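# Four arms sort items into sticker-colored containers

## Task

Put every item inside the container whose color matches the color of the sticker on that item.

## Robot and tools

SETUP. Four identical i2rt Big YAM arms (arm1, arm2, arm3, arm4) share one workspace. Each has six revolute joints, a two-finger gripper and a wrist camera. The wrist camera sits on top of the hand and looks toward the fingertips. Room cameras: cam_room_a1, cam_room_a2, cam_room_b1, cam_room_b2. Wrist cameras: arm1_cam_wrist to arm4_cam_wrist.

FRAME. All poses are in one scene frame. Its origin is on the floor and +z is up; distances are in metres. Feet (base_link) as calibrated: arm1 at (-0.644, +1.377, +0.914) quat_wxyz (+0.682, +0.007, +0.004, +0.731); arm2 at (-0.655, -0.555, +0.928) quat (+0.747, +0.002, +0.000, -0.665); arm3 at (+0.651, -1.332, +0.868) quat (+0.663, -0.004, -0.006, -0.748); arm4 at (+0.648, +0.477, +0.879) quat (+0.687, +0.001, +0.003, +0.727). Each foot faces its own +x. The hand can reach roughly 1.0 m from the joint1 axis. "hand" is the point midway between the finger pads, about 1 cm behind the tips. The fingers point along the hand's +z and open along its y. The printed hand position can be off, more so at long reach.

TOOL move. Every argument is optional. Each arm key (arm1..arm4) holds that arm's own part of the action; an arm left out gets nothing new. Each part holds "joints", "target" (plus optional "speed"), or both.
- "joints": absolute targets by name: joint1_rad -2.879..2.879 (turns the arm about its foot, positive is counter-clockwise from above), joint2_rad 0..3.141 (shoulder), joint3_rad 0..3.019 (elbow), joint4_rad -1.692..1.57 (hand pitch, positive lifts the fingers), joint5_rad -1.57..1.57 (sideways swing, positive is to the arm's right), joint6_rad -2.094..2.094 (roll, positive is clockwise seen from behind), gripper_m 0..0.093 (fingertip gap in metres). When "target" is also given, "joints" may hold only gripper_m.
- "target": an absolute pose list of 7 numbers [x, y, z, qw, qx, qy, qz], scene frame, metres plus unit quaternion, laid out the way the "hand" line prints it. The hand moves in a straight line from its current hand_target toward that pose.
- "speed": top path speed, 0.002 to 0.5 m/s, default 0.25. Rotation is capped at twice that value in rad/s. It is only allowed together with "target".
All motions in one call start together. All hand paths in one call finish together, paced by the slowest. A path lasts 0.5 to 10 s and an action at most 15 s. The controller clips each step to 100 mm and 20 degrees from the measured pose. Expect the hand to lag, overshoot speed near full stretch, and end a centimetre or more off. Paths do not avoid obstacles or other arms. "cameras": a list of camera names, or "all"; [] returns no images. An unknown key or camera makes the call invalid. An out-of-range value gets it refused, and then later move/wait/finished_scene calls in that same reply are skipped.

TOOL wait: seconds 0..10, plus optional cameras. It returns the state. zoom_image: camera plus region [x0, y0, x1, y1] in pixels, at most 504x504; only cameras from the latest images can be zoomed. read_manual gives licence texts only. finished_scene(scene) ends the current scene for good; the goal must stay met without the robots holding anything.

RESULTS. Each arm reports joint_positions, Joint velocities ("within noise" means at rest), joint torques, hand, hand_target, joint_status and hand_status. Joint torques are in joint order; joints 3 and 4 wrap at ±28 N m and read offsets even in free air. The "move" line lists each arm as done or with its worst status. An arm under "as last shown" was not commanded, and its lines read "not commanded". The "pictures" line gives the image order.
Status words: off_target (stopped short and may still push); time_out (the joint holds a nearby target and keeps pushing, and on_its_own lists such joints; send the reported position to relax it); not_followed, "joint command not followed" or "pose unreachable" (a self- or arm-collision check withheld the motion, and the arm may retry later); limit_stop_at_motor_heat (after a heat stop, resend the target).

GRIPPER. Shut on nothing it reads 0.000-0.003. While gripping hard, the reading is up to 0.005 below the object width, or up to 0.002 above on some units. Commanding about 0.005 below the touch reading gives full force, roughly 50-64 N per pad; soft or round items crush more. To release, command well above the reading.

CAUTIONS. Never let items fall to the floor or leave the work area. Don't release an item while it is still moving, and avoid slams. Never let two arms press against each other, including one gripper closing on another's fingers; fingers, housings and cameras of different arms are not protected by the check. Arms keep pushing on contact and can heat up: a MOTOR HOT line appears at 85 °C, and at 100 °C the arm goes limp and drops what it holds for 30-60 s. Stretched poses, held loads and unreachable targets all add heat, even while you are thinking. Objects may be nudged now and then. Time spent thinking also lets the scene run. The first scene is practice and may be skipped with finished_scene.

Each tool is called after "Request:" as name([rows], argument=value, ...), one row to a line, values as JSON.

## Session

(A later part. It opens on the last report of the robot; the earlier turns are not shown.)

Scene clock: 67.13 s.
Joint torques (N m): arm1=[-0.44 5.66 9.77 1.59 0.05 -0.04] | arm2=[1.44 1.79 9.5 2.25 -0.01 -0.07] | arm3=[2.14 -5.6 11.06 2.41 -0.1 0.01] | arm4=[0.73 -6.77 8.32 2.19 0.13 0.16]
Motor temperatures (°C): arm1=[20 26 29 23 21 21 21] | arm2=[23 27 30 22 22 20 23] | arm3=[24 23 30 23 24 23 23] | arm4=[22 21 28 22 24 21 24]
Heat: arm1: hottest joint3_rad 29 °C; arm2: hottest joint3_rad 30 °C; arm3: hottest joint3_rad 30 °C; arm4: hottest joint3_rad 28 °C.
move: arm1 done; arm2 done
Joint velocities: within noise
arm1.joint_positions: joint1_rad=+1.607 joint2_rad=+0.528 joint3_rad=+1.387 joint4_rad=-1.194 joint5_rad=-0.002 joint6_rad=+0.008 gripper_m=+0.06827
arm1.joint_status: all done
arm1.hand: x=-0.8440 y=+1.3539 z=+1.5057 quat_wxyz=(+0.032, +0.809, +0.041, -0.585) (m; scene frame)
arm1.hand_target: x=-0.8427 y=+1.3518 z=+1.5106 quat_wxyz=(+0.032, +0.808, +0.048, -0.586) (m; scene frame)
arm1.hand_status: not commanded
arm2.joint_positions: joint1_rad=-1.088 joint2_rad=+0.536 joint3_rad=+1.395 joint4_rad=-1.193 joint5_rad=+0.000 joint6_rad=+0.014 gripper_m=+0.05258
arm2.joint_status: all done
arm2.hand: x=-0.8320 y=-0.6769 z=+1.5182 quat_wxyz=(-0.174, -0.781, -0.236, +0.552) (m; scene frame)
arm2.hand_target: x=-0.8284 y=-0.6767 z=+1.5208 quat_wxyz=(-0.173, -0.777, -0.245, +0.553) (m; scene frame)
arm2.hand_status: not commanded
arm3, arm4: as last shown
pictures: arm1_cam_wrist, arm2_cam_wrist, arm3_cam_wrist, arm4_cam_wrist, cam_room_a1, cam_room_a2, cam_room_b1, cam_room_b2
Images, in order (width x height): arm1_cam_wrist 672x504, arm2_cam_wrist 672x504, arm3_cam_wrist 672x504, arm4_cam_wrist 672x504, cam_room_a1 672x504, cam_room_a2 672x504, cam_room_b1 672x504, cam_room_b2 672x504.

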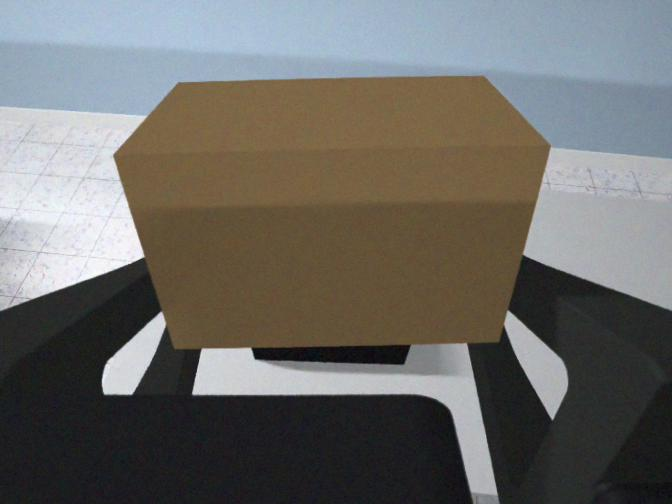

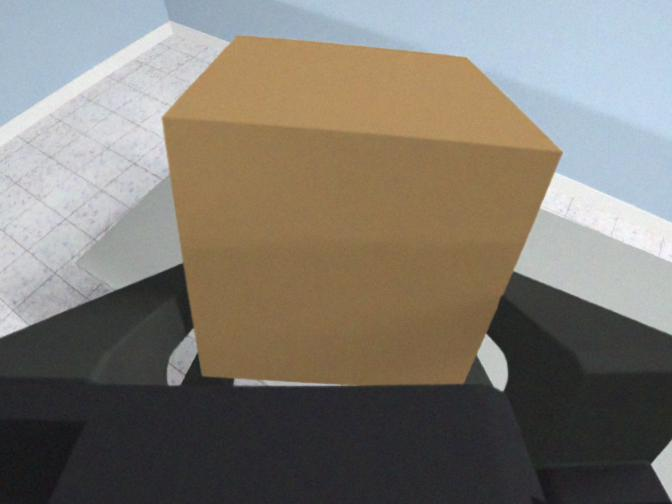

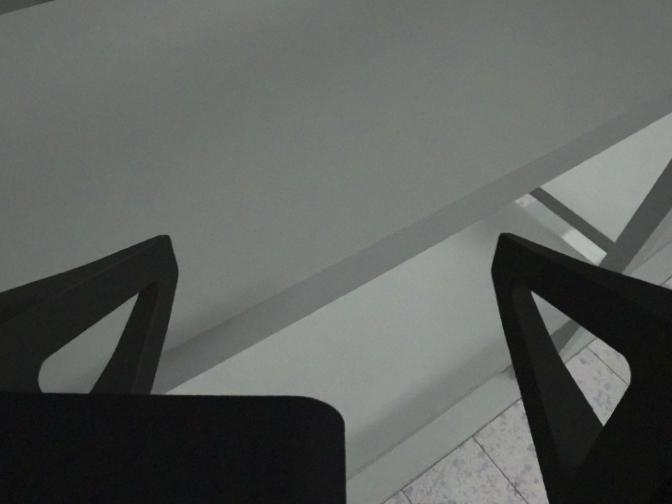

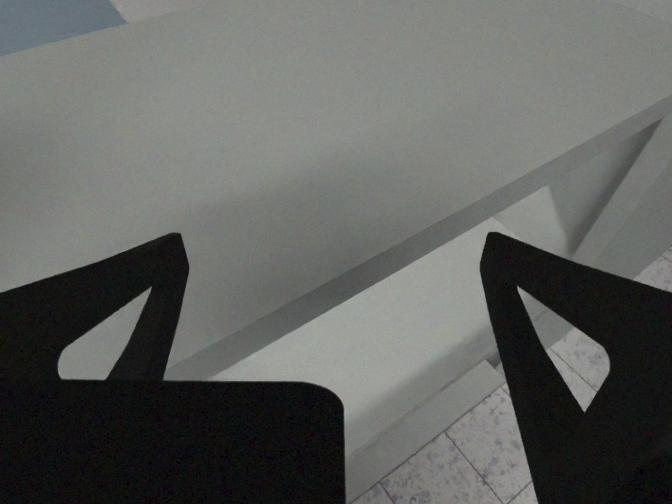

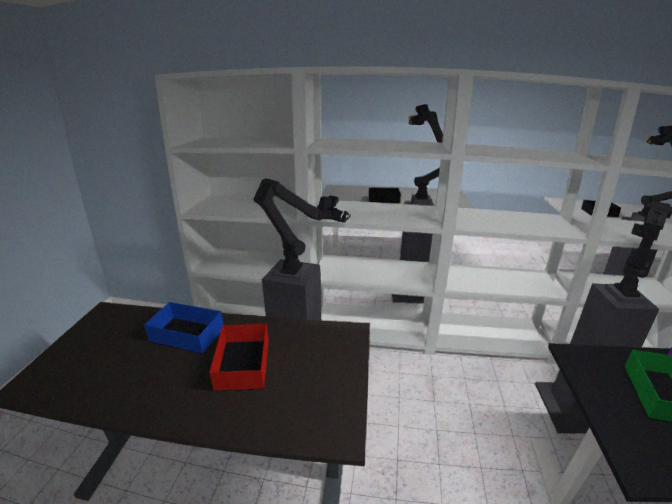

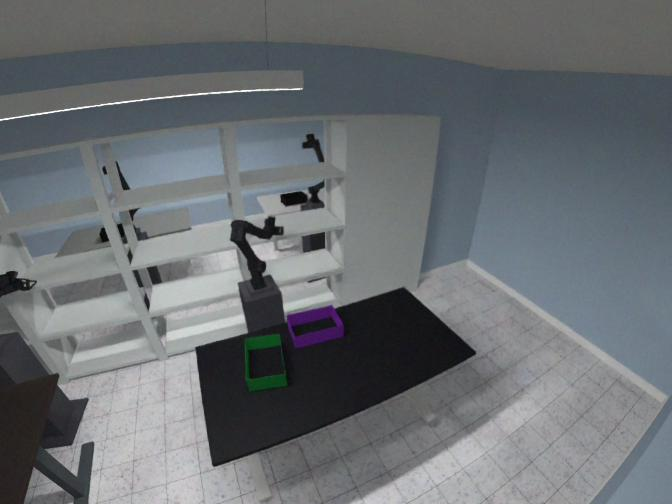

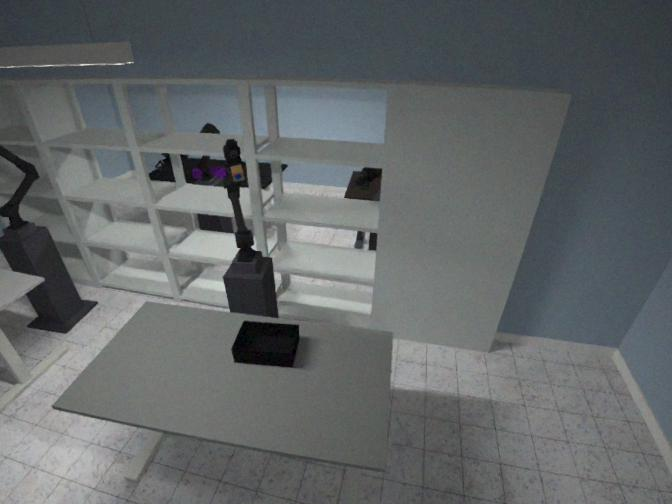

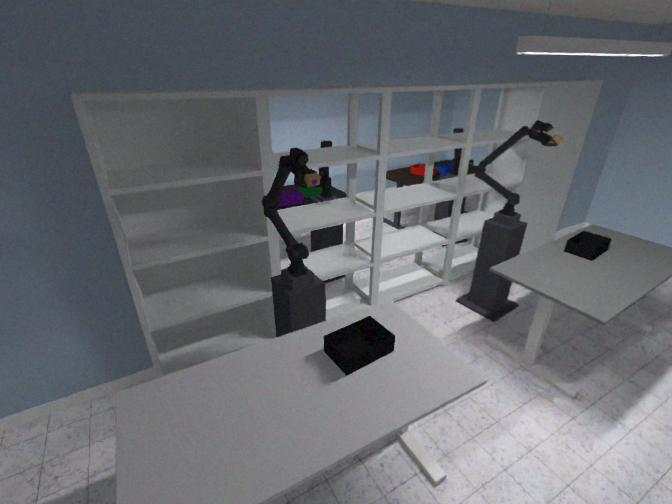

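Request:
zoom_image(camera="cam_room_b1", region=[190, 130, 290, 205])

Request:
zoom_image(camera="cam_room_b2", region=[270, 150, 350, 210])

Request:
move(arm1={"joints":{"joint1_rad":-2.25,"joint4_rad":-0.8}}, arm2={"joints":{"joint1_rad":0.923,"joint4_rad":-0.8}}, cameras=[])

Request:
move(arm1={"target":[-0.29,1.13,1.15,0.626,0.226,0.720,-0.196],"speed":0.3}, arm2={"target":[-0.284,-0.773,1.15,0.633,0.198,0.729,-0.172],"speed":0.3}, cameras=[])

Request:
move(arm1={"target":[-0.02,0.945,1.12,0.626,0.226,0.720,-0.196],"speed":0.25}, arm2={"target":[-0.025,-0.923,1.11,0.633,0.198,0.729,-0.172],"speed":0.25}, cameras=["arm1_cam_wrist","arm2_cam_wrist","arm3_cam_wrist","arm4_cam_wrist"])

Request:
move(arm1={"target":[-0.02,0.945,1.035,0.626,0.226,0.720,-0.196],"speed":0.12}, arm2={"target":[-0.025,-0.923,1.03,0.633,0.198,0.729,-0.172],"speed":0.12}, cameras=["arm1_cam_wrist","arm2_cam_wrist"])

Request:
move(arm1={"target":[-0.02,0.945,1.015,0.626,0.226,0.720,-0.196],"speed":0.05}, arm2={"target":[-0.025,-0.923,1.01,0.633,0.198,0.729,-0.172],"speed":0.05}, cameras=["arm1_cam_wrist","arm2_cam_wrist"])

Scaled by 5.040.

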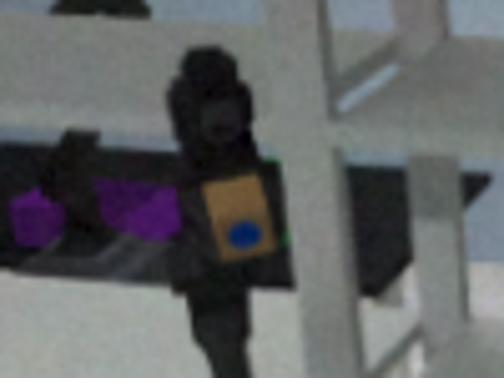

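Scaled by 6.300.

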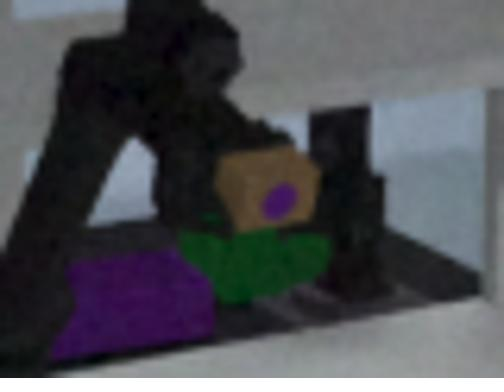

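Scene clock: 83.57 s.
Joint torques (N m): arm1=[-2.61 5.54 9.96 2.55 -0.05 -0.06] | arm2=[1.14 2.08 9.48 3.58 0 -0.07] | arm3=[2.32 -5.66 11.1 2.41 -0.08 0.02] | arm4=[0.67 -6.95 8.17 2.21 0.17 0.16]
Motor temperatures (°C): arm1=[20 25 29 23 21 21 22] | arm2=[23 26 29 22 22 20 24] | arm3=[24 23 31 23 24 23 23] | arm4=[22 22 29 22 24 21 24]
Heat: arm1: hottest joint3_rad 29 °C; arm2: hottest joint3_rad 29 °C; arm3: hottest joint3_rad 31 °C; arm4: hottest joint3_rad 29 °C.
move: arm1 done; arm2 done
Joint velocities: within noise
arm1.joint_positions: joint1_rad=-2.242 joint2_rad=+0.528 joint3_rad=+1.387 joint4_rad=-0.823 joint5_rad=+0.002 joint6_rad=+0.007 gripper_m=+0.06834
arm1.joint_status: all done
arm1.hand: x=-0.4489 y=+1.2478 z=+1.5888 quat_wxyz=(-0.682, -0.208, -0.668, +0.213) (m; scene frame)
arm1.hand_target: x=-0.4509 y=+1.2476 z=+1.6011 quat_wxyz=(-0.692, -0.204, -0.656, +0.220) (m; scene frame)
arm1.hand_status: not commanded
arm2.joint_positions: joint1_rad=+0.918 joint2_rad=+0.536 joint3_rad=+1.395 joint4_rad=-0.826 joint5_rad=+0.000 joint6_rad=+0.014 gripper_m=+0.05254
arm2.joint_status: all done
arm2.hand: x=-0.4620 y=-0.6733 z=+1.6076 quat_wxyz=(-0.695, -0.190, -0.669, +0.184) (m; scene frame)
arm2.hand_target: x=-0.4647 y=-0.6705 z=+1.6183 quat_wxyz=(-0.706, -0.180, -0.658, +0.191) (m; scene frame)
arm2.hand_status: not commanded
arm3, arm4: as last shown
pictures: none
No camera images: "cameras" was empty.

Scene clock: 86.03 s.
Joint torques (N m): arm1=[-3.08 -3.02 11.34 2.74 -0.1 0.04] | arm2=[1.49 -6.65 9.92 3.7 0.14 -0.08] | arm3=[2.32 -5.48 11.1 2.45 -0.08 0.02] | arm4=[0.97 -7.06 8.24 2.24 0.16 0.17]
Motor temperatures (°C): arm1=[20 25 29 23 21 21 22] | arm2=[23 26 29 22 22 20 24] | arm3=[24 23 31 23 24 23 23] | arm4=[22 22 29 22 24 21 24]
Heat: arm1: hottest joint3_rad 29 °C; arm2: hottest joint3_rad 29 °C; arm3: hottest joint3_rad 31 °C; arm4: hottest joint3_rad 29 °C.
move: arm1 off_target; arm2 done
Joint velocities: within noise
arm1.joint_positions: joint1_rad=-2.244 joint2_rad=+0.980 joint3_rad=+0.383 joint4_rad=+0.428 joint5_rad=-0.008 joint6_rad=+0.007 gripper_m=+0.06834
arm1.joint_status: not commanded
arm1.hand: x=-0.2895 y=+1.1354 z=+1.1345 quat_wxyz=(-0.611, -0.227, -0.735, +0.188) (m; scene frame)
arm1.hand_target: x=-0.2901 y=+1.1303 z=+1.1500 quat_wxyz=(-0.626, -0.226, -0.720, +0.196) (m; scene frame)
arm1.hand_status: off_target (0.016 m and 2.6 deg from the pose sent, 0.482 m and 9.3 deg at the start)
arm2.joint_positions: joint1_rad=+0.919 joint2_rad=+1.033 joint3_rad=+0.374 joint4_rad=+0.489 joint5_rad=+0.002 joint6_rad=+0.012 gripper_m=+0.05254
arm2.joint_status: not commanded
arm2.hand: x=-0.2853 y=-0.7760 z=+1.1433 quat_wxyz=(-0.623, -0.208, -0.736, +0.166) (m; scene frame)
arm2.hand_target: x=-0.2840 y=-0.7730 z=+1.1500 quat_wxyz=(-0.633, -0.198, -0.729, +0.172) (m; scene frame)
arm2.hand_status: done (0.007 m and 1.9 deg from the pose sent, 0.501 m and 10.0 deg at the start)
arm3.joint_positions: joint1_rad=-2.004 joint2_rad=+1.028 joint3_rad=+0.427 joint4_rad=+0.373 joint5_rad=+0.002 joint6_rad=-0.007 gripper_m=+0.09393
arm3.joint_status: not commanded
arm3.hand: x=+0.2778 y=-1.0969 z=+1.0820 quat_wxyz=(+0.168, -0.755, +0.216, +0.596) (m; scene frame)
arm3.hand_target: x=+0.2670 y=-1.0979 z=+1.1007 quat_wxyz=(+0.165, -0.744, +0.210, +0.613) (m; scene frame)
arm3.hand_status: not commanded
arm4: as last shown
pictures: none
No camera images: "cameras" was empty.

Scene clock: 87.97 s.
Joint torques (N m): arm1=[-1.9 -15.5 15.05 1.54 0.12 0.06] | arm2=[1.44 -17.2 13.83 2.18 0.11 -0.08] | arm3=[2.26 -5.48 11.08 2.44 -0.09 0.02] | arm4=[0.38 -6.48 8.35 2.17 0.19 0.14]
Motor temperatures (°C): arm1=[20 25 30 23 21 21 22] | arm2=[23 26 30 22 22 20 24] | arm3=[24 23 31 23 24 23 23] | arm4=[22 22 29 22 24 21 24]
Heat: arm1: hottest joint3_rad 30 °C; arm2: hottest joint3_rad 30 °C; arm3: hottest joint3_rad 31 °C; arm4: hottest joint3_rad 29 °C.
move: arm1 off_target; arm2 off_target
Joint velocities: within noise
arm1.joint_positions: joint1_rad=-2.244 joint2_rad=+1.870 joint3_rad=+1.194 joint4_rad=+0.506 joint5_rad=-0.003 joint6_rad=+0.007 gripper_m=+0.06834
arm1.joint_status: not commanded
arm1.hand: x=-0.0329 y=+0.9567 z=+1.0949 quat_wxyz=(-0.610, -0.229, -0.735, +0.190) (m; scene frame)
arm1.hand_target: x=-0.0217 y=+0.9462 z=+1.1204 quat_wxyz=(-0.626, -0.226, -0.720, +0.196) (m; scene frame)
arm1.hand_status: off_target (0.031 m and 2.6 deg from the pose sent, 0.330 m and 2.6 deg at the start)
arm2.joint_positions: joint1_rad=+0.921 joint2_rad=+1.854 joint3_rad=+1.093 joint4_rad=+0.601 joint5_rad=+0.003 joint6_rad=+0.012 gripper_m=+0.05254
arm2.joint_status: not commanded
arm2.hand: x=-0.0425 y=-0.9188 z=+1.1003 quat_wxyz=(-0.626, -0.207, -0.733, +0.167) (m; scene frame)
arm2.hand_target: x=-0.0261 y=-0.9221 z=+1.1102 quat_wxyz=(-0.633, -0.198, -0.729, +0.172) (m; scene frame)
arm2.hand_status: off_target (0.020 m and 1.5 deg from the pose sent, 0.301 m and 1.9 deg at the start)
arm3: as last shown
arm4.joint_positions: joint1_rad=+0.900 joint2_rad=+1.040 joint3_rad=+0.457 joint4_rad=+0.366 joint5_rad=-0.002 joint6_rad=-0.012 gripper_m=+0.09401
arm4.joint_status: not commanded
arm4.hand: x=+0.2830 y=+0.7364 z=+1.1083 quat_wxyz=(-0.190, +0.743, -0.232, -0.598) (m; scene frame)
arm4.hand_target: x=+0.2836 y=+0.7365 z=+1.1166 quat_wxyz=(-0.191, +0.733, -0.234, -0.609) (m; scene frame)
arm4.hand_status: not commanded
pictures: arm1_cam_wrist, arm2_cam_wrist, arm3_cam_wrist, arm4_cam_wrist
Images, in order (width x height): arm1_cam_wrist 672x504, arm2_cam_wrist 672x504, arm3_cam_wrist 672x504, arm4_cam_wrist 672x504.

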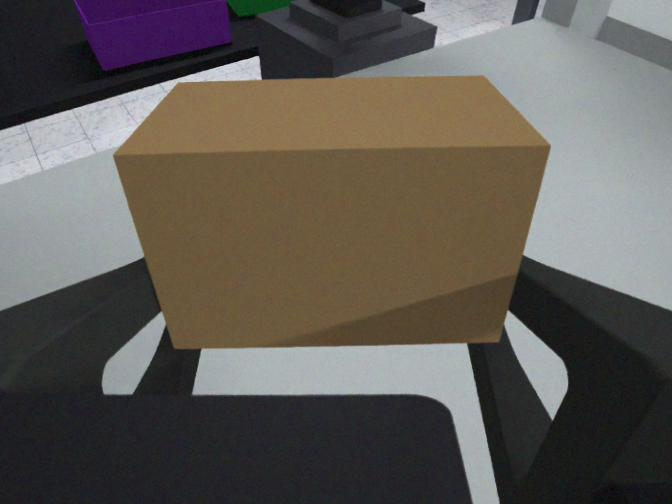

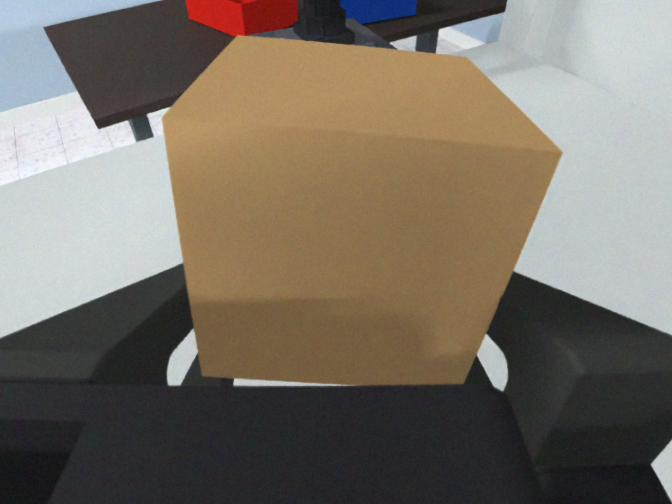

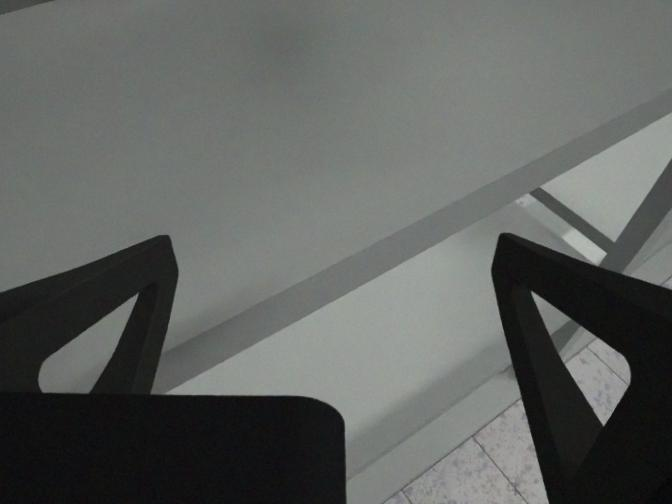

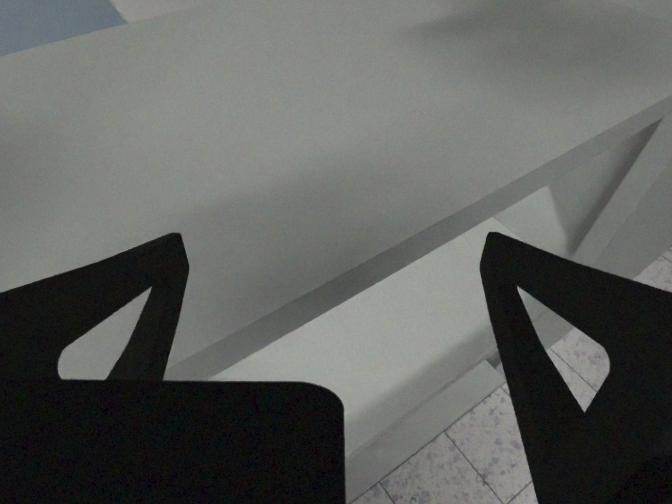

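Scene clock: 89.33 s.
Joint torques (N m): arm1=[-2.2 -16.15 10.47 2.71 0.09 0.03] | arm2=[1.38 -18.26 10.67 3.69 0.09 -0.08] | arm3=[2.43 -5.54 11.11 2.41 -0.09 0.02] | arm4=[0.79 -7.41 8.16 2.18 0.19 0.16]
Motor temperatures (°C): arm1=[20 25 30 23 21 21 22] | arm2=[23 26 30 22 22 20 24] | arm3=[24 23 31 23 24 23 23] | arm4=[22 22 29 22 24 21 24]
Heat: arm1: hottest joint3_rad 30 °C; arm2: hottest joint3_rad 30 °C; arm3: hottest joint3_rad 31 °C; arm4: hottest joint3_rad 29 °C.
move: arm1 off_target; arm2 off_target
Joint velocities: within noise
arm1.joint_positions: joint1_rad=-2.244 joint2_rad=+2.024 joint3_rad=+1.194 joint4_rad=+0.664 joint5_rad=-0.002 joint6_rad=+0.007 gripper_m=+0.06834
arm1.joint_status: not commanded
arm1.hand: x=-0.0257 y=+0.9509 z=+1.0217 quat_wxyz=(-0.612, -0.228, -0.733, +0.190) (m; scene frame)
arm1.hand_target: x=-0.0204 y=+0.9453 z=+1.0350 quat_wxyz=(-0.626, -0.226, -0.720, +0.196) (m; scene frame)
arm1.hand_status: off_target (0.016 m and 2.3 deg from the pose sent, 0.062 m and 2.6 deg at the start)
arm2.joint_positions: joint1_rad=+0.921 joint2_rad=+2.013 joint3_rad=+1.093 joint4_rad=+0.746 joint5_rad=+0.003 joint6_rad=+0.012 gripper_m=+0.05254
arm2.joint_status: not commanded
arm2.hand: x=-0.0367 y=-0.9219 z=+1.0247 quat_wxyz=(-0.621, -0.208, -0.737, +0.165) (m; scene frame)
arm2.hand_target: x=-0.0255 y=-0.9225 z=+1.0300 quat_wxyz=(-0.633, -0.198, -0.729, +0.172) (m; scene frame)
arm2.hand_status: off_target (0.013 m and 2.2 deg from the pose sent, 0.073 m and 1.5 deg at the start)
arm3, arm4: as last shown
pictures: arm1_cam_wrist, arm2_cam_wrist
Images, in order (width x height): arm1_cam_wrist 672x504, arm2_cam_wrist 672x504.

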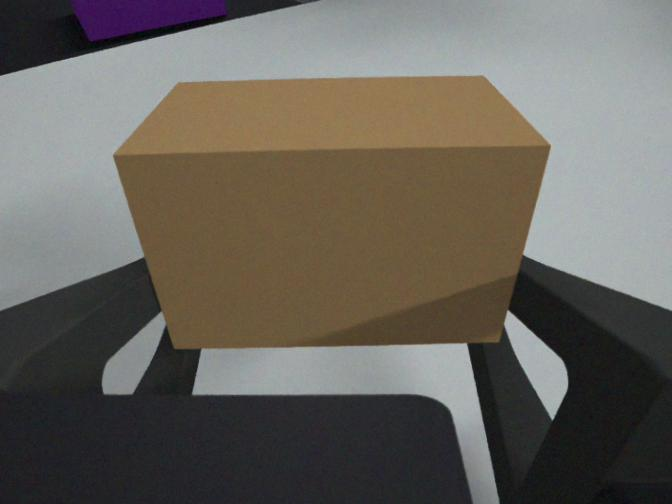

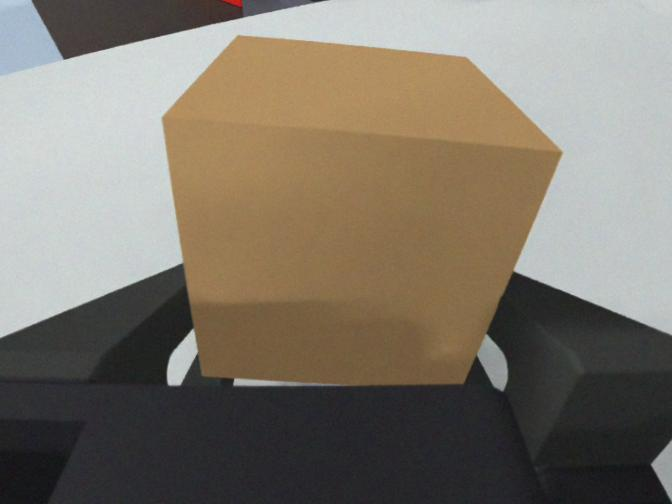

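Scene clock: 90.30 s.
Joint torques (N m): arm1=[-1.67 -14.45 10.1 2.58 0.15 0] | arm2=[1.38 -16.32 10.45 3.32 0.06 -0.06] | arm3=[2.32 -5.6 11.07 2.43 -0.08 0.01] | arm4=[0.85 -7.24 8.24 2.17 0.16 0.14]
Motor temperatures (°C): arm1=[20 25 30 23 21 21 22] | arm2=[23 26 30 22 22 20 24] | arm3=[24 23 31 23 24 23 23] | arm4=[22 22 29 22 24 21 24]
Heat: arm1: hottest joint3_rad 30 °C; arm2: hottest joint3_rad 30 °C; arm3: hottest joint3_rad 31 °C; arm4: hottest joint3_rad 29 °C.
move: arm1 done; arm2 off_target
Joint velocities: within noise
arm1.joint_positions: joint1_rad=-2.244 joint2_rad=+2.048 joint3_rad=+1.194 joint4_rad=+0.709 joint5_rad=-0.002 joint6_rad=+0.010 gripper_m=+0.06834
arm1.joint_status: not commanded
arm1.hand: x=-0.0247 y=+0.9501 z=+1.0156 quat_wxyz=(-0.620, -0.228, -0.726, +0.192) (m; scene frame)
arm1.hand_target: x=-0.0202 y=+0.9452 z=+1.0151 quat_wxyz=(-0.626, -0.226, -0.720, +0.196) (m; scene frame)
arm1.hand_status: done (0.007 m and 1.1 deg from the pose sent, 0.011 m and 2.3 deg at the start)
arm2.joint_positions: joint1_rad=+0.921 joint2_rad=+2.034 joint3_rad=+1.093 joint4_rad=+0.798 joint5_rad=+0.003 joint6_rad=+0.009 gripper_m=+0.05254
arm2.joint_status: not commanded
arm2.hand: x=-0.0355 y=-0.9226 z=+1.0230 quat_wxyz=(-0.632, -0.205, -0.728, +0.169) (m; scene frame)
arm2.hand_target: x=-0.0258 y=-0.9223 z=+1.0101 quat_wxyz=(-0.633, -0.198, -0.729, +0.172) (m; scene frame)
arm2.hand_status: off_target (0.017 m and 0.8 deg from the pose sent, 0.019 m and 2.2 deg at the start)
arm3, arm4: as last shown
pictures: arm1_cam_wrist, arm2_cam_wrist
Images, in order (width x height): arm1_cam_wrist 672x504, arm2_cam_wrist 672x504.

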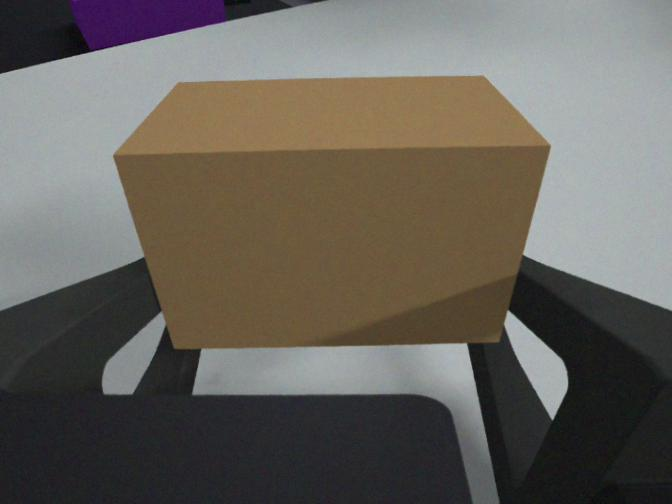

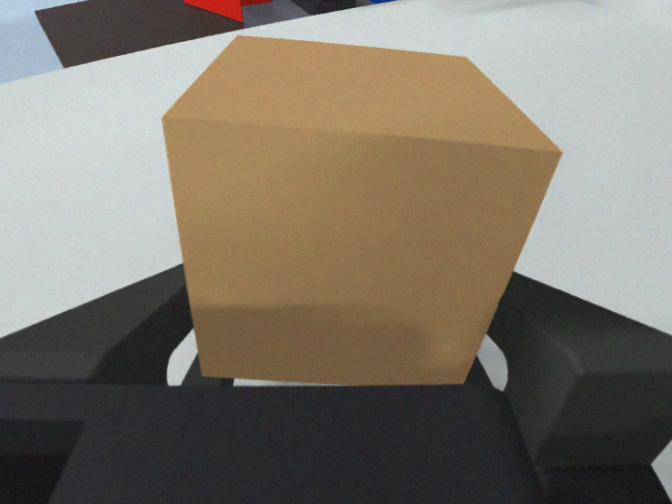

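Arm2 contact; arm1 almost. Press a little, open, retreat, receivers to standoff.

Request:
move(arm1={"target":[-0.02,0.945,1.004,0.626,0.226,0.720,-0.196],"speed":0.05}, cameras=[])

Request:
move(arm1={"joints":{"gripper_m":0.093}}, arm2={"joints":{"gripper_m":0.093}}, cameras=["arm1_cam_wrist","arm2_cam_wrist"])

Request:
move(arm1={"target":[-0.29,1.13,1.13,0.609,0.231,0.735,-0.19],"speed":0.25}, arm2={"target":[-0.284,-0.773,1.14,0.616,0.203,0.743,-0.168],"speed":0.25}, cameras=["arm1_cam_wrist","arm2_cam_wrist"])

Request:
move(arm4={"target":[0.025,0.934,1.05,0.1987,-0.728,0.2367,0.6115],"speed":0.25}, arm3={"target":[0.03,-0.968,1.06,0.1337,-0.749,0.159,0.629],"speed":0.25}, cameras=["arm3_cam_wrist","arm4_cam_wrist"])

Scene clock: 96.47 s.
Joint torques (N m): arm1=[-1.96 -13.57 10.03 2.18 0.1 -0.04] | arm2=[1.55 -16.56 10.41 3.3 0.06 -0.05] | arm3=[2.55 -5.66 11.08 2.44 -0.08 0.02] | arm4=[1.03 -7 8.36 2.25 0.17 0.2]
Motor temperatures (°C): arm1=[20 25 30 23 21 21 22] | arm2=[23 26 30 22 22 20 24] | arm3=[24 23 31 23 24 23 23] | arm4=[22 22 29 22 24 21 24]
Heat: arm1: hottest joint3_rad 30 °C; arm2: hottest joint3_rad 30 °C; arm3: hottest joint3_rad 31 °C; arm4: hottest joint3_rad 29 °C.
move: arm1 off_target
Joint velocities: within noise
arm1.joint_positions: joint1_rad=-2.244 joint2_rad=+2.057 joint3_rad=+1.194 joint4_rad=+0.739 joint5_rad=-0.002 joint6_rad=+0.012 gripper_m=+0.06834
arm1.joint_status: not commanded
arm1.hand: x=-0.0240 y=+0.9496 z=+1.0161 quat_wxyz=(-0.627, -0.226, -0.720, +0.194) (m; scene frame)
arm1.hand_target: x=-0.0205 y=+0.9454 z=+1.0040 quat_wxyz=(-0.626, -0.226, -0.720, +0.196) (m; scene frame)
arm1.hand_status: off_target (0.014 m and 0.3 deg from the pose sent, 0.013 m and 1.1 deg at the start)
arm2, arm3, arm4: as last shown
arm2.hand: x=-0.0355 y=-0.9226 z=+1.0231 quat_wxyz=(-0.632, -0.204, -0.728, +0.170) (m; scene frame)
arm2.hand_target: x=-0.0258 y=-0.9224 z=+1.0101 quat_wxyz=(-0.633, -0.198, -0.729, +0.172) (m; scene frame)
pictures: none
No camera images: "cameras" was empty.

Scene clock: 97.03 s.
Joint torques (N m): arm1=[-1.9 -13.57 10.25 2.06 -0.03 -0.01] | arm2=[1.26 -16.62 10.45 3.23 0.07 -0.04] | arm3=[2.49 -5.54 11.07 2.39 -0.09 0.02] | arm4=[0.44 -7.18 8.25 2.1 0.18 0.15]
Motor temperatures (°C): arm1=[20 25 30 23 21 21 22] | arm2=[23 26 29 22 22 20 24] | arm3=[24 23 31 23 24 23 23] | arm4=[22 22 29 22 24 21 24]
Heat: arm1: hottest joint3_rad 30 °C; arm2: hottest joint3_rad 29 °C; arm3: hottest joint3_rad 31 °C; arm4: hottest joint3_rad 29 °C.
move: arm1 done; arm2 done
Joint velocities: within noise
arm1.joint_positions: joint1_rad=-2.247 joint2_rad=+2.057 joint3_rad=+1.194 joint4_rad=+0.740 joint5_rad=+0.002 joint6_rad=+0.012 gripper_m=+0.09295
arm1.joint_status: all done
arm1.hand: x=-0.0254 y=+0.9475 z=+1.0163 quat_wxyz=(-0.627, -0.228, -0.718, +0.196) (m; scene frame)
arm1.hand_target: x=-0.0206 y=+0.9452 z=+1.0041 quat_wxyz=(-0.626, -0.226, -0.720, +0.196) (m; scene frame)
arm1.hand_status: not commanded
arm2.joint_positions: joint1_rad=+0.922 joint2_rad=+2.035 joint3_rad=+1.093 joint4_rad=+0.800 joint5_rad=+0.003 joint6_rad=+0.009 gripper_m=+0.09293
arm2.joint_status: all done
arm2.hand: x=-0.0349 y=-0.9217 z=+1.0229 quat_wxyz=(-0.633, -0.204, -0.728, +0.169) (m; scene frame)
arm2.hand_target: x=-0.0259 y=-0.9225 z=+1.0100 quat_wxyz=(-0.633, -0.198, -0.729, +0.172) (m; scene frame)
arm2.hand_status: not commanded
arm3, arm4: as last shown
pictures: arm1_cam_wrist, arm2_cam_wrist
Images, in order (width x height): arm1_cam_wrist 672x504, arm2_cam_wrist 672x504.

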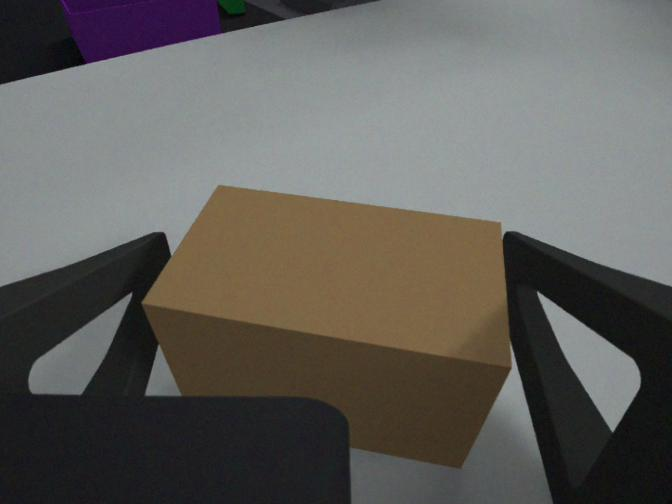

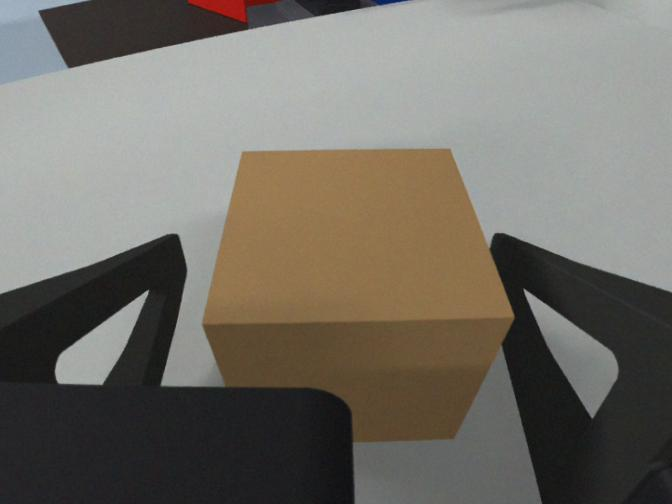

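Scene clock: 99.13 s.
Joint torques (N m): arm1=[-2.37 -1.38 10.44 1.48 -0.08 -0.06] | arm2=[1.38 -5.6 9.48 1.98 0.16 -0.04] | arm3=[2.26 -5.48 11.1 2.43 -0.07 0.01] | arm4=[0.56 -7.53 8.23 2.24 0.18 0.14]
Motor temperatures (°C): arm1=[20 25 30 23 21 21 22] | arm2=[23 26 29 22 22 20 24] | arm3=[24 23 31 23 24 23 23] | arm4=[22 22 29 22 24 21 24]
Heat: arm1: hottest joint3_rad 30 °C; arm2: hottest joint3_rad 29 °C; arm3: hottest joint3_rad 31 °C; arm4: hottest joint3_rad 29 °C.
move: arm1 done; arm2 off_target
Joint velocities: within noise
arm1.joint_positions: joint1_rad=-2.247 joint2_rad=+0.994 joint3_rad=+0.379 joint4_rad=+0.454 joint5_rad=-0.009 joint6_rad=+0.015 gripper_m=+0.09297
arm1.joint_status: not commanded
arm1.hand: x=-0.2891 y=+1.1339 z=+1.1329 quat_wxyz=(-0.615, -0.230, -0.731, +0.187) (m; scene frame)
arm1.hand_target: x=-0.2902 y=+1.1300 z=+1.1298 quat_wxyz=(-0.609, -0.231, -0.735, +0.190) (m; scene frame)
arm1.hand_status: done (0.005 m and 0.9 deg from the pose sent, 0.341 m and 2.9 deg at the start)
arm2.joint_positions: joint1_rad=+0.922 joint2_rad=+1.024 joint3_rad=+0.387 joint4_rad=+0.483 joint5_rad=+0.005 joint6_rad=+0.009 gripper_m=+0.09293
arm2.joint_status: not commanded
arm2.hand: x=-0.2830 y=-0.7768 z=+1.1525 quat_wxyz=(-0.628, -0.206, -0.731, +0.169) (m; scene frame)
arm2.hand_target: x=-0.2842 y=-0.7731 z=+1.1401 quat_wxyz=(-0.616, -0.203, -0.743, +0.168) (m; scene frame)
arm2.hand_status: off_target (0.013 m and 2.0 deg from the pose sent, 0.313 m and 2.6 deg at the start)
arm3, arm4: as last shown
pictures: arm1_cam_wrist, arm2_cam_wrist
Images, in order (width x height): arm1_cam_wrist 672x504, arm2_cam_wrist 672x504.

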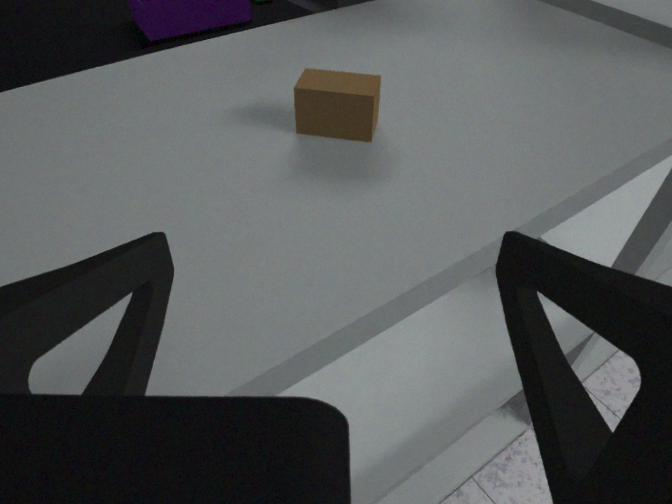

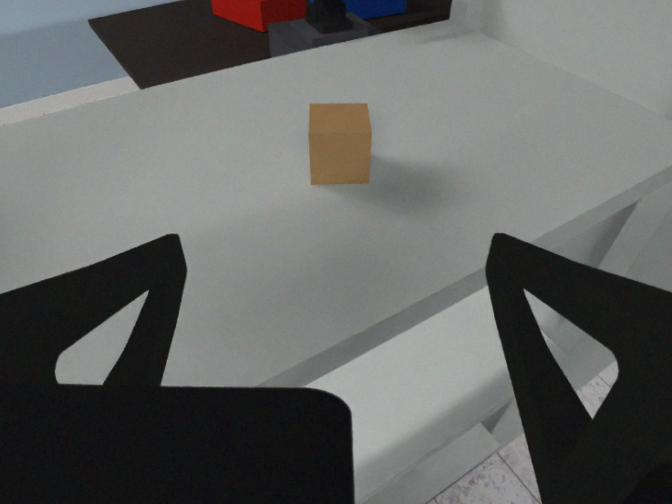

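Scene clock: 101.07 s.
Joint torques (N m): arm1=[-2.49 -1.26 10.69 1.58 -0.01 -0.02] | arm2=[1.44 -5.54 9.47 2 0.17 -0.04] | arm3=[1.14 -17.49 11.66 1.55 -0.12 -0.12] | arm4=[0.56 -19.84 10.85 1.14 0.11 0.09]
Motor temperatures (°C): arm1=[20 25 30 23 21 21 22] | arm2=[23 26 29 22 22 20 24] | arm3=[24 23 31 23 24 23 23] | arm4=[22 22 29 22 24 21 24]
Heat: arm1: hottest joint3_rad 30 °C; arm2: hottest joint3_rad 29 °C; arm3: hottest joint3_rad 31 °C; arm4: hottest joint3_rad 29 °C.
move: arm3 off_target; arm4 off_target
Joint velocities: within noise
arm1, arm2: as last shown
arm2.hand: x=-0.2830 y=-0.7767 z=+1.1524 quat_wxyz=(-0.628, -0.206, -0.731, +0.169) (m; scene frame)
arm3.joint_positions: joint1_rad=-2.004 joint2_rad=+1.806 joint3_rad=+1.087 joint4_rad=+0.523 joint5_rad=-0.133 joint6_rad=-0.028 gripper_m=+0.09393
arm3.joint_status: not commanded
arm3.hand: x=+0.0407 y=-0.9781 z=+1.0455 quat_wxyz=(+0.127, -0.757, +0.164, +0.620) (m; scene frame)
arm3.hand_target: x=+0.0309 y=-0.9687 z=+1.0602 quat_wxyz=(+0.134, -0.749, +0.159, +0.629) (m; scene frame)
arm3.hand_status: off_target (0.021 m and 1.7 deg from the pose sent, 0.280 m and 8.6 deg at the start)
arm4.joint_positions: joint1_rad=+0.891 joint2_rad=+1.952 joint3_rad=+1.249 joint4_rad=+0.516 joint5_rad=-0.002 joint6_rad=-0.012 gripper_m=+0.09401
arm4.joint_status: not commanded
arm4.hand: x=+0.0324 y=+0.9210 z=+1.0446 quat_wxyz=(-0.196, +0.733, -0.233, -0.608) (m; scene frame)
arm4.hand_target: x=+0.0258 y=+0.9335 z=+1.0502 quat_wxyz=(-0.199, +0.728, -0.237, -0.612) (m; scene frame)
arm4.hand_status: off_target (0.016 m and 0.9 deg from the pose sent, 0.330 m and 2.6 deg at the start)
pictures: arm3_cam_wrist, arm4_cam_wrist
Images, in order (width x height): arm3_cam_wrist 672x504, arm4_cam_wrist 672x504.

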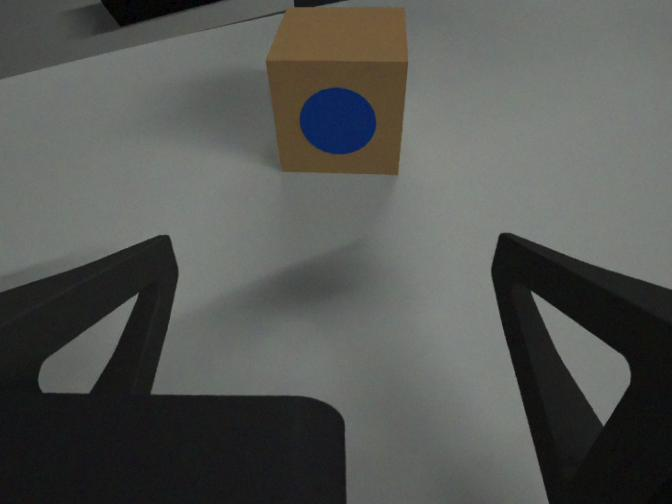

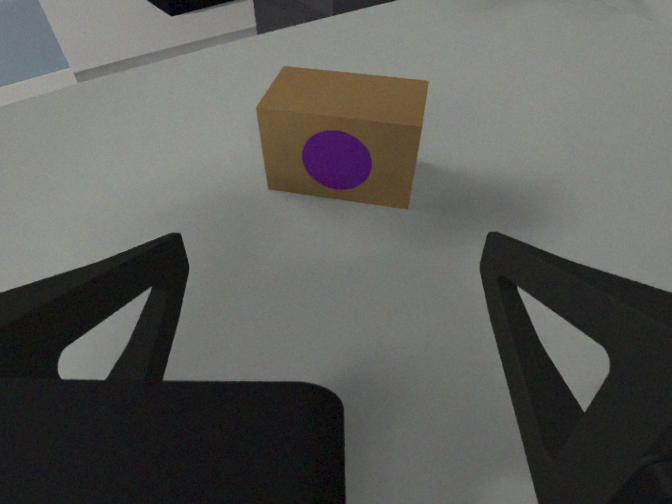

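Request:
move(arm4={"target":[-0.08,1.005,1.035,0.2357,-0.713,0.2807,0.598],"speed":0.12}, arm3={"target":[-0.082,-0.932,1.035,0.1337,-0.749,0.159,0.629],"speed":0.12}, cameras=["arm3_cam_wrist","arm4_cam_wrist"])

Scene clock: 107.13 s.
Joint torques (N m): arm1=[-3.08 -1.14 10.59 1.44 -0.05 -0.03] | arm2=[1.38 -5.48 9.4 2 0.16 -0.04] | arm3=[2.49 -20.95 12.53 1.36 0.03 -0.05] | arm4=[1.49 -24.59 12.53 1.07 0.24 0.18]
Motor temperatures (°C): arm1=[20 25 31 23 21 21 22] | arm2=[23 26 30 22 22 20 23] | arm3=[24 23 31 23 24 23 23] | arm4=[22 22 30 22 24 21 24]
Heat: arm1: hottest joint3_rad 31 °C; arm2: hottest joint3_rad 30 °C; arm3: hottest joint3_rad 31 °C; arm4: hottest joint3_rad 30 °C.
move: arm3 off_target; arm4 off_target
Joint velocities: within noise
arm1, arm2: as last shown
arm3.joint_positions: joint1_rad=-1.980 joint2_rad=+2.069 joint3_rad=+1.470 joint4_rad=+0.423 joint5_rad=-0.094 joint6_rad=-0.028 gripper_m=+0.09393
arm3.joint_status: not commanded
arm3.hand: x=-0.0643 y=-0.9286 z=+1.0335 quat_wxyz=(+0.137, -0.750, +0.165, +0.625) (m; scene frame)
arm3.hand_target: x=-0.0808 y=-0.9327 z=+1.0349 quat_wxyz=(+0.134, -0.749, +0.159, +0.629) (m; scene frame)
arm3.hand_status: off_target (0.018 m and 0.9 deg from the pose sent, 0.131 m and 1.7 deg at the start)
arm4.joint_positions: joint1_rad=+0.912 joint2_rad=+2.243 joint3_rad=+1.739 joint4_rad=+0.317 joint5_rad=+0.149 joint6_rad=+0.007 gripper_m=+0.09401
arm4.joint_status: not commanded
arm4.hand: x=-0.0659 y=+1.0010 z=+1.0350 quat_wxyz=(-0.239, +0.717, -0.277, -0.593) (m; scene frame)
arm4.hand_target: x=-0.0789 y=+1.0042 z=+1.0352 quat_wxyz=(-0.236, +0.713, -0.281, -0.598) (m; scene frame)
arm4.hand_status: off_target (0.015 m and 1.0 deg from the pose sent, 0.141 m and 7.6 deg at the start)
pictures: arm3_cam_wrist, arm4_cam_wrist
Images, in order (width x height): arm3_cam_wrist 672x504, arm4_cam_wrist 672x504.

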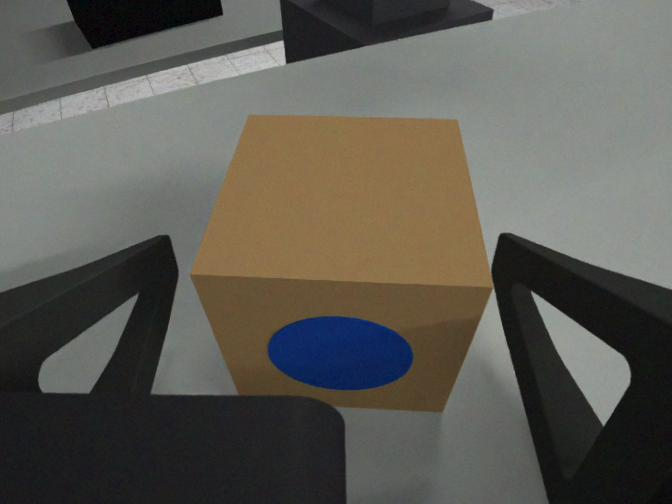

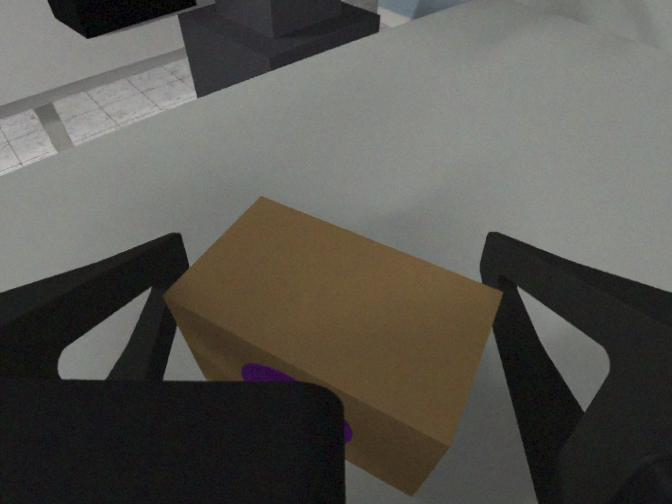

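Request:
move(arm3={"joints":{"gripper_m":0.045}}, arm4={"target":[0.0,0.945,1.06,0.2357,-0.713,0.2807,0.598],"speed":0.2}, cameras=["arm1_cam_wrist","arm3_cam_wrist","arm4_cam_wrist"])

Scene clock: 120.93 s.
Joint torques (N m): arm1=[-2.32 -1.49 10.65 1.52 -0.03 -0.06] | arm2=[1.38 -5.54 9.44 1.98 0.16 -0.03] | arm3=[2.55 -21.25 12.51 1.35 -0.02 -0.04] | arm4=[1.26 -23.59 8.02 2.04 0.23 0.11]
Motor temperatures (°C): arm1=[20 24 31 23 21 21 22] | arm2=[23 25 30 22 22 20 23] | arm3=[24 24 33 23 24 23 23] | arm4=[22 25 33 22 24 21 24]
Heat: arm1: hottest joint3_rad 31 °C; arm2: hottest joint3_rad 30 °C; arm3: hottest joint3_rad 33 °C; arm4: hottest joint3_rad 33 °C.
move: arm3 off_target; arm4 off_target
Joint velocities: within noise
arm1, arm2: as last shown
arm3.joint_positions: joint1_rad=-1.980 joint2_rad=+2.069 joint3_rad=+1.470 joint4_rad=+0.422 joint5_rad=-0.093 joint6_rad=-0.029 gripper_m=+0.05350
arm3.joint_status: gripper_m off_target (ended at +0.05353, target +0.04500)
arm3.hand: x=-0.0643 y=-0.9287 z=+1.0332 quat_wxyz=(+0.137, -0.751, +0.165, +0.625) (m; scene frame)
arm3.hand_target: x=-0.0809 y=-0.9328 z=+1.0349 quat_wxyz=(+0.134, -0.749, +0.159, +0.629) (m; scene frame)
arm3.hand_status: not commanded
arm4.joint_positions: joint1_rad=+0.918 joint2_rad=+2.027 joint3_rad=+1.403 joint4_rad=+0.417 joint5_rad=+0.156 joint6_rad=+0.016 gripper_m=+0.09401
arm4.joint_status: not commanded
arm4.hand: x=+0.0032 y=+0.9487 z=+1.0475 quat_wxyz=(-0.236, +0.722, -0.282, -0.586) (m; scene frame)
arm4.hand_target: x=+0.0000 y=+0.9449 z=+1.0601 quat_wxyz=(-0.235, +0.713, -0.281, -0.598) (m; scene frame)
arm4.hand_status: off_target (0.013 m and 1.8 deg from the pose sent, 0.090 m and 1.0 deg at the start)
pictures: arm1_cam_wrist, arm3_cam_wrist, arm4_cam_wrist
Images, in order (width x height): arm1_cam_wrist 672x504, arm3_cam_wrist 672x504, arm4_cam_wrist 672x504.

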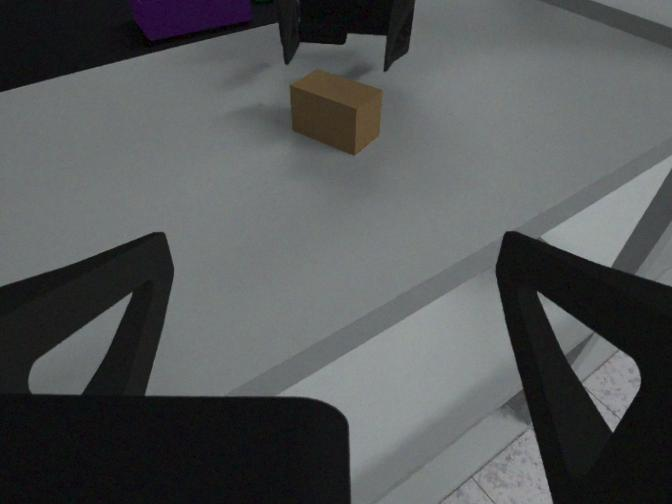

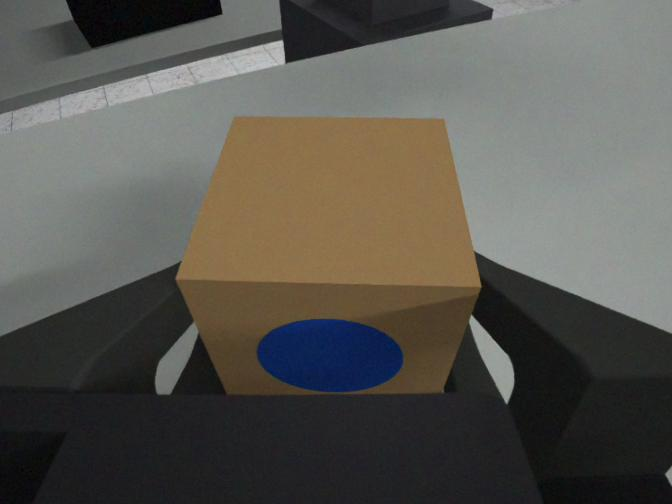

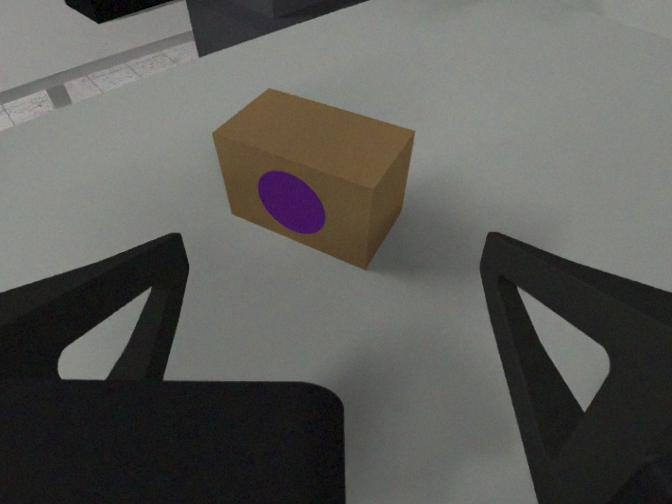

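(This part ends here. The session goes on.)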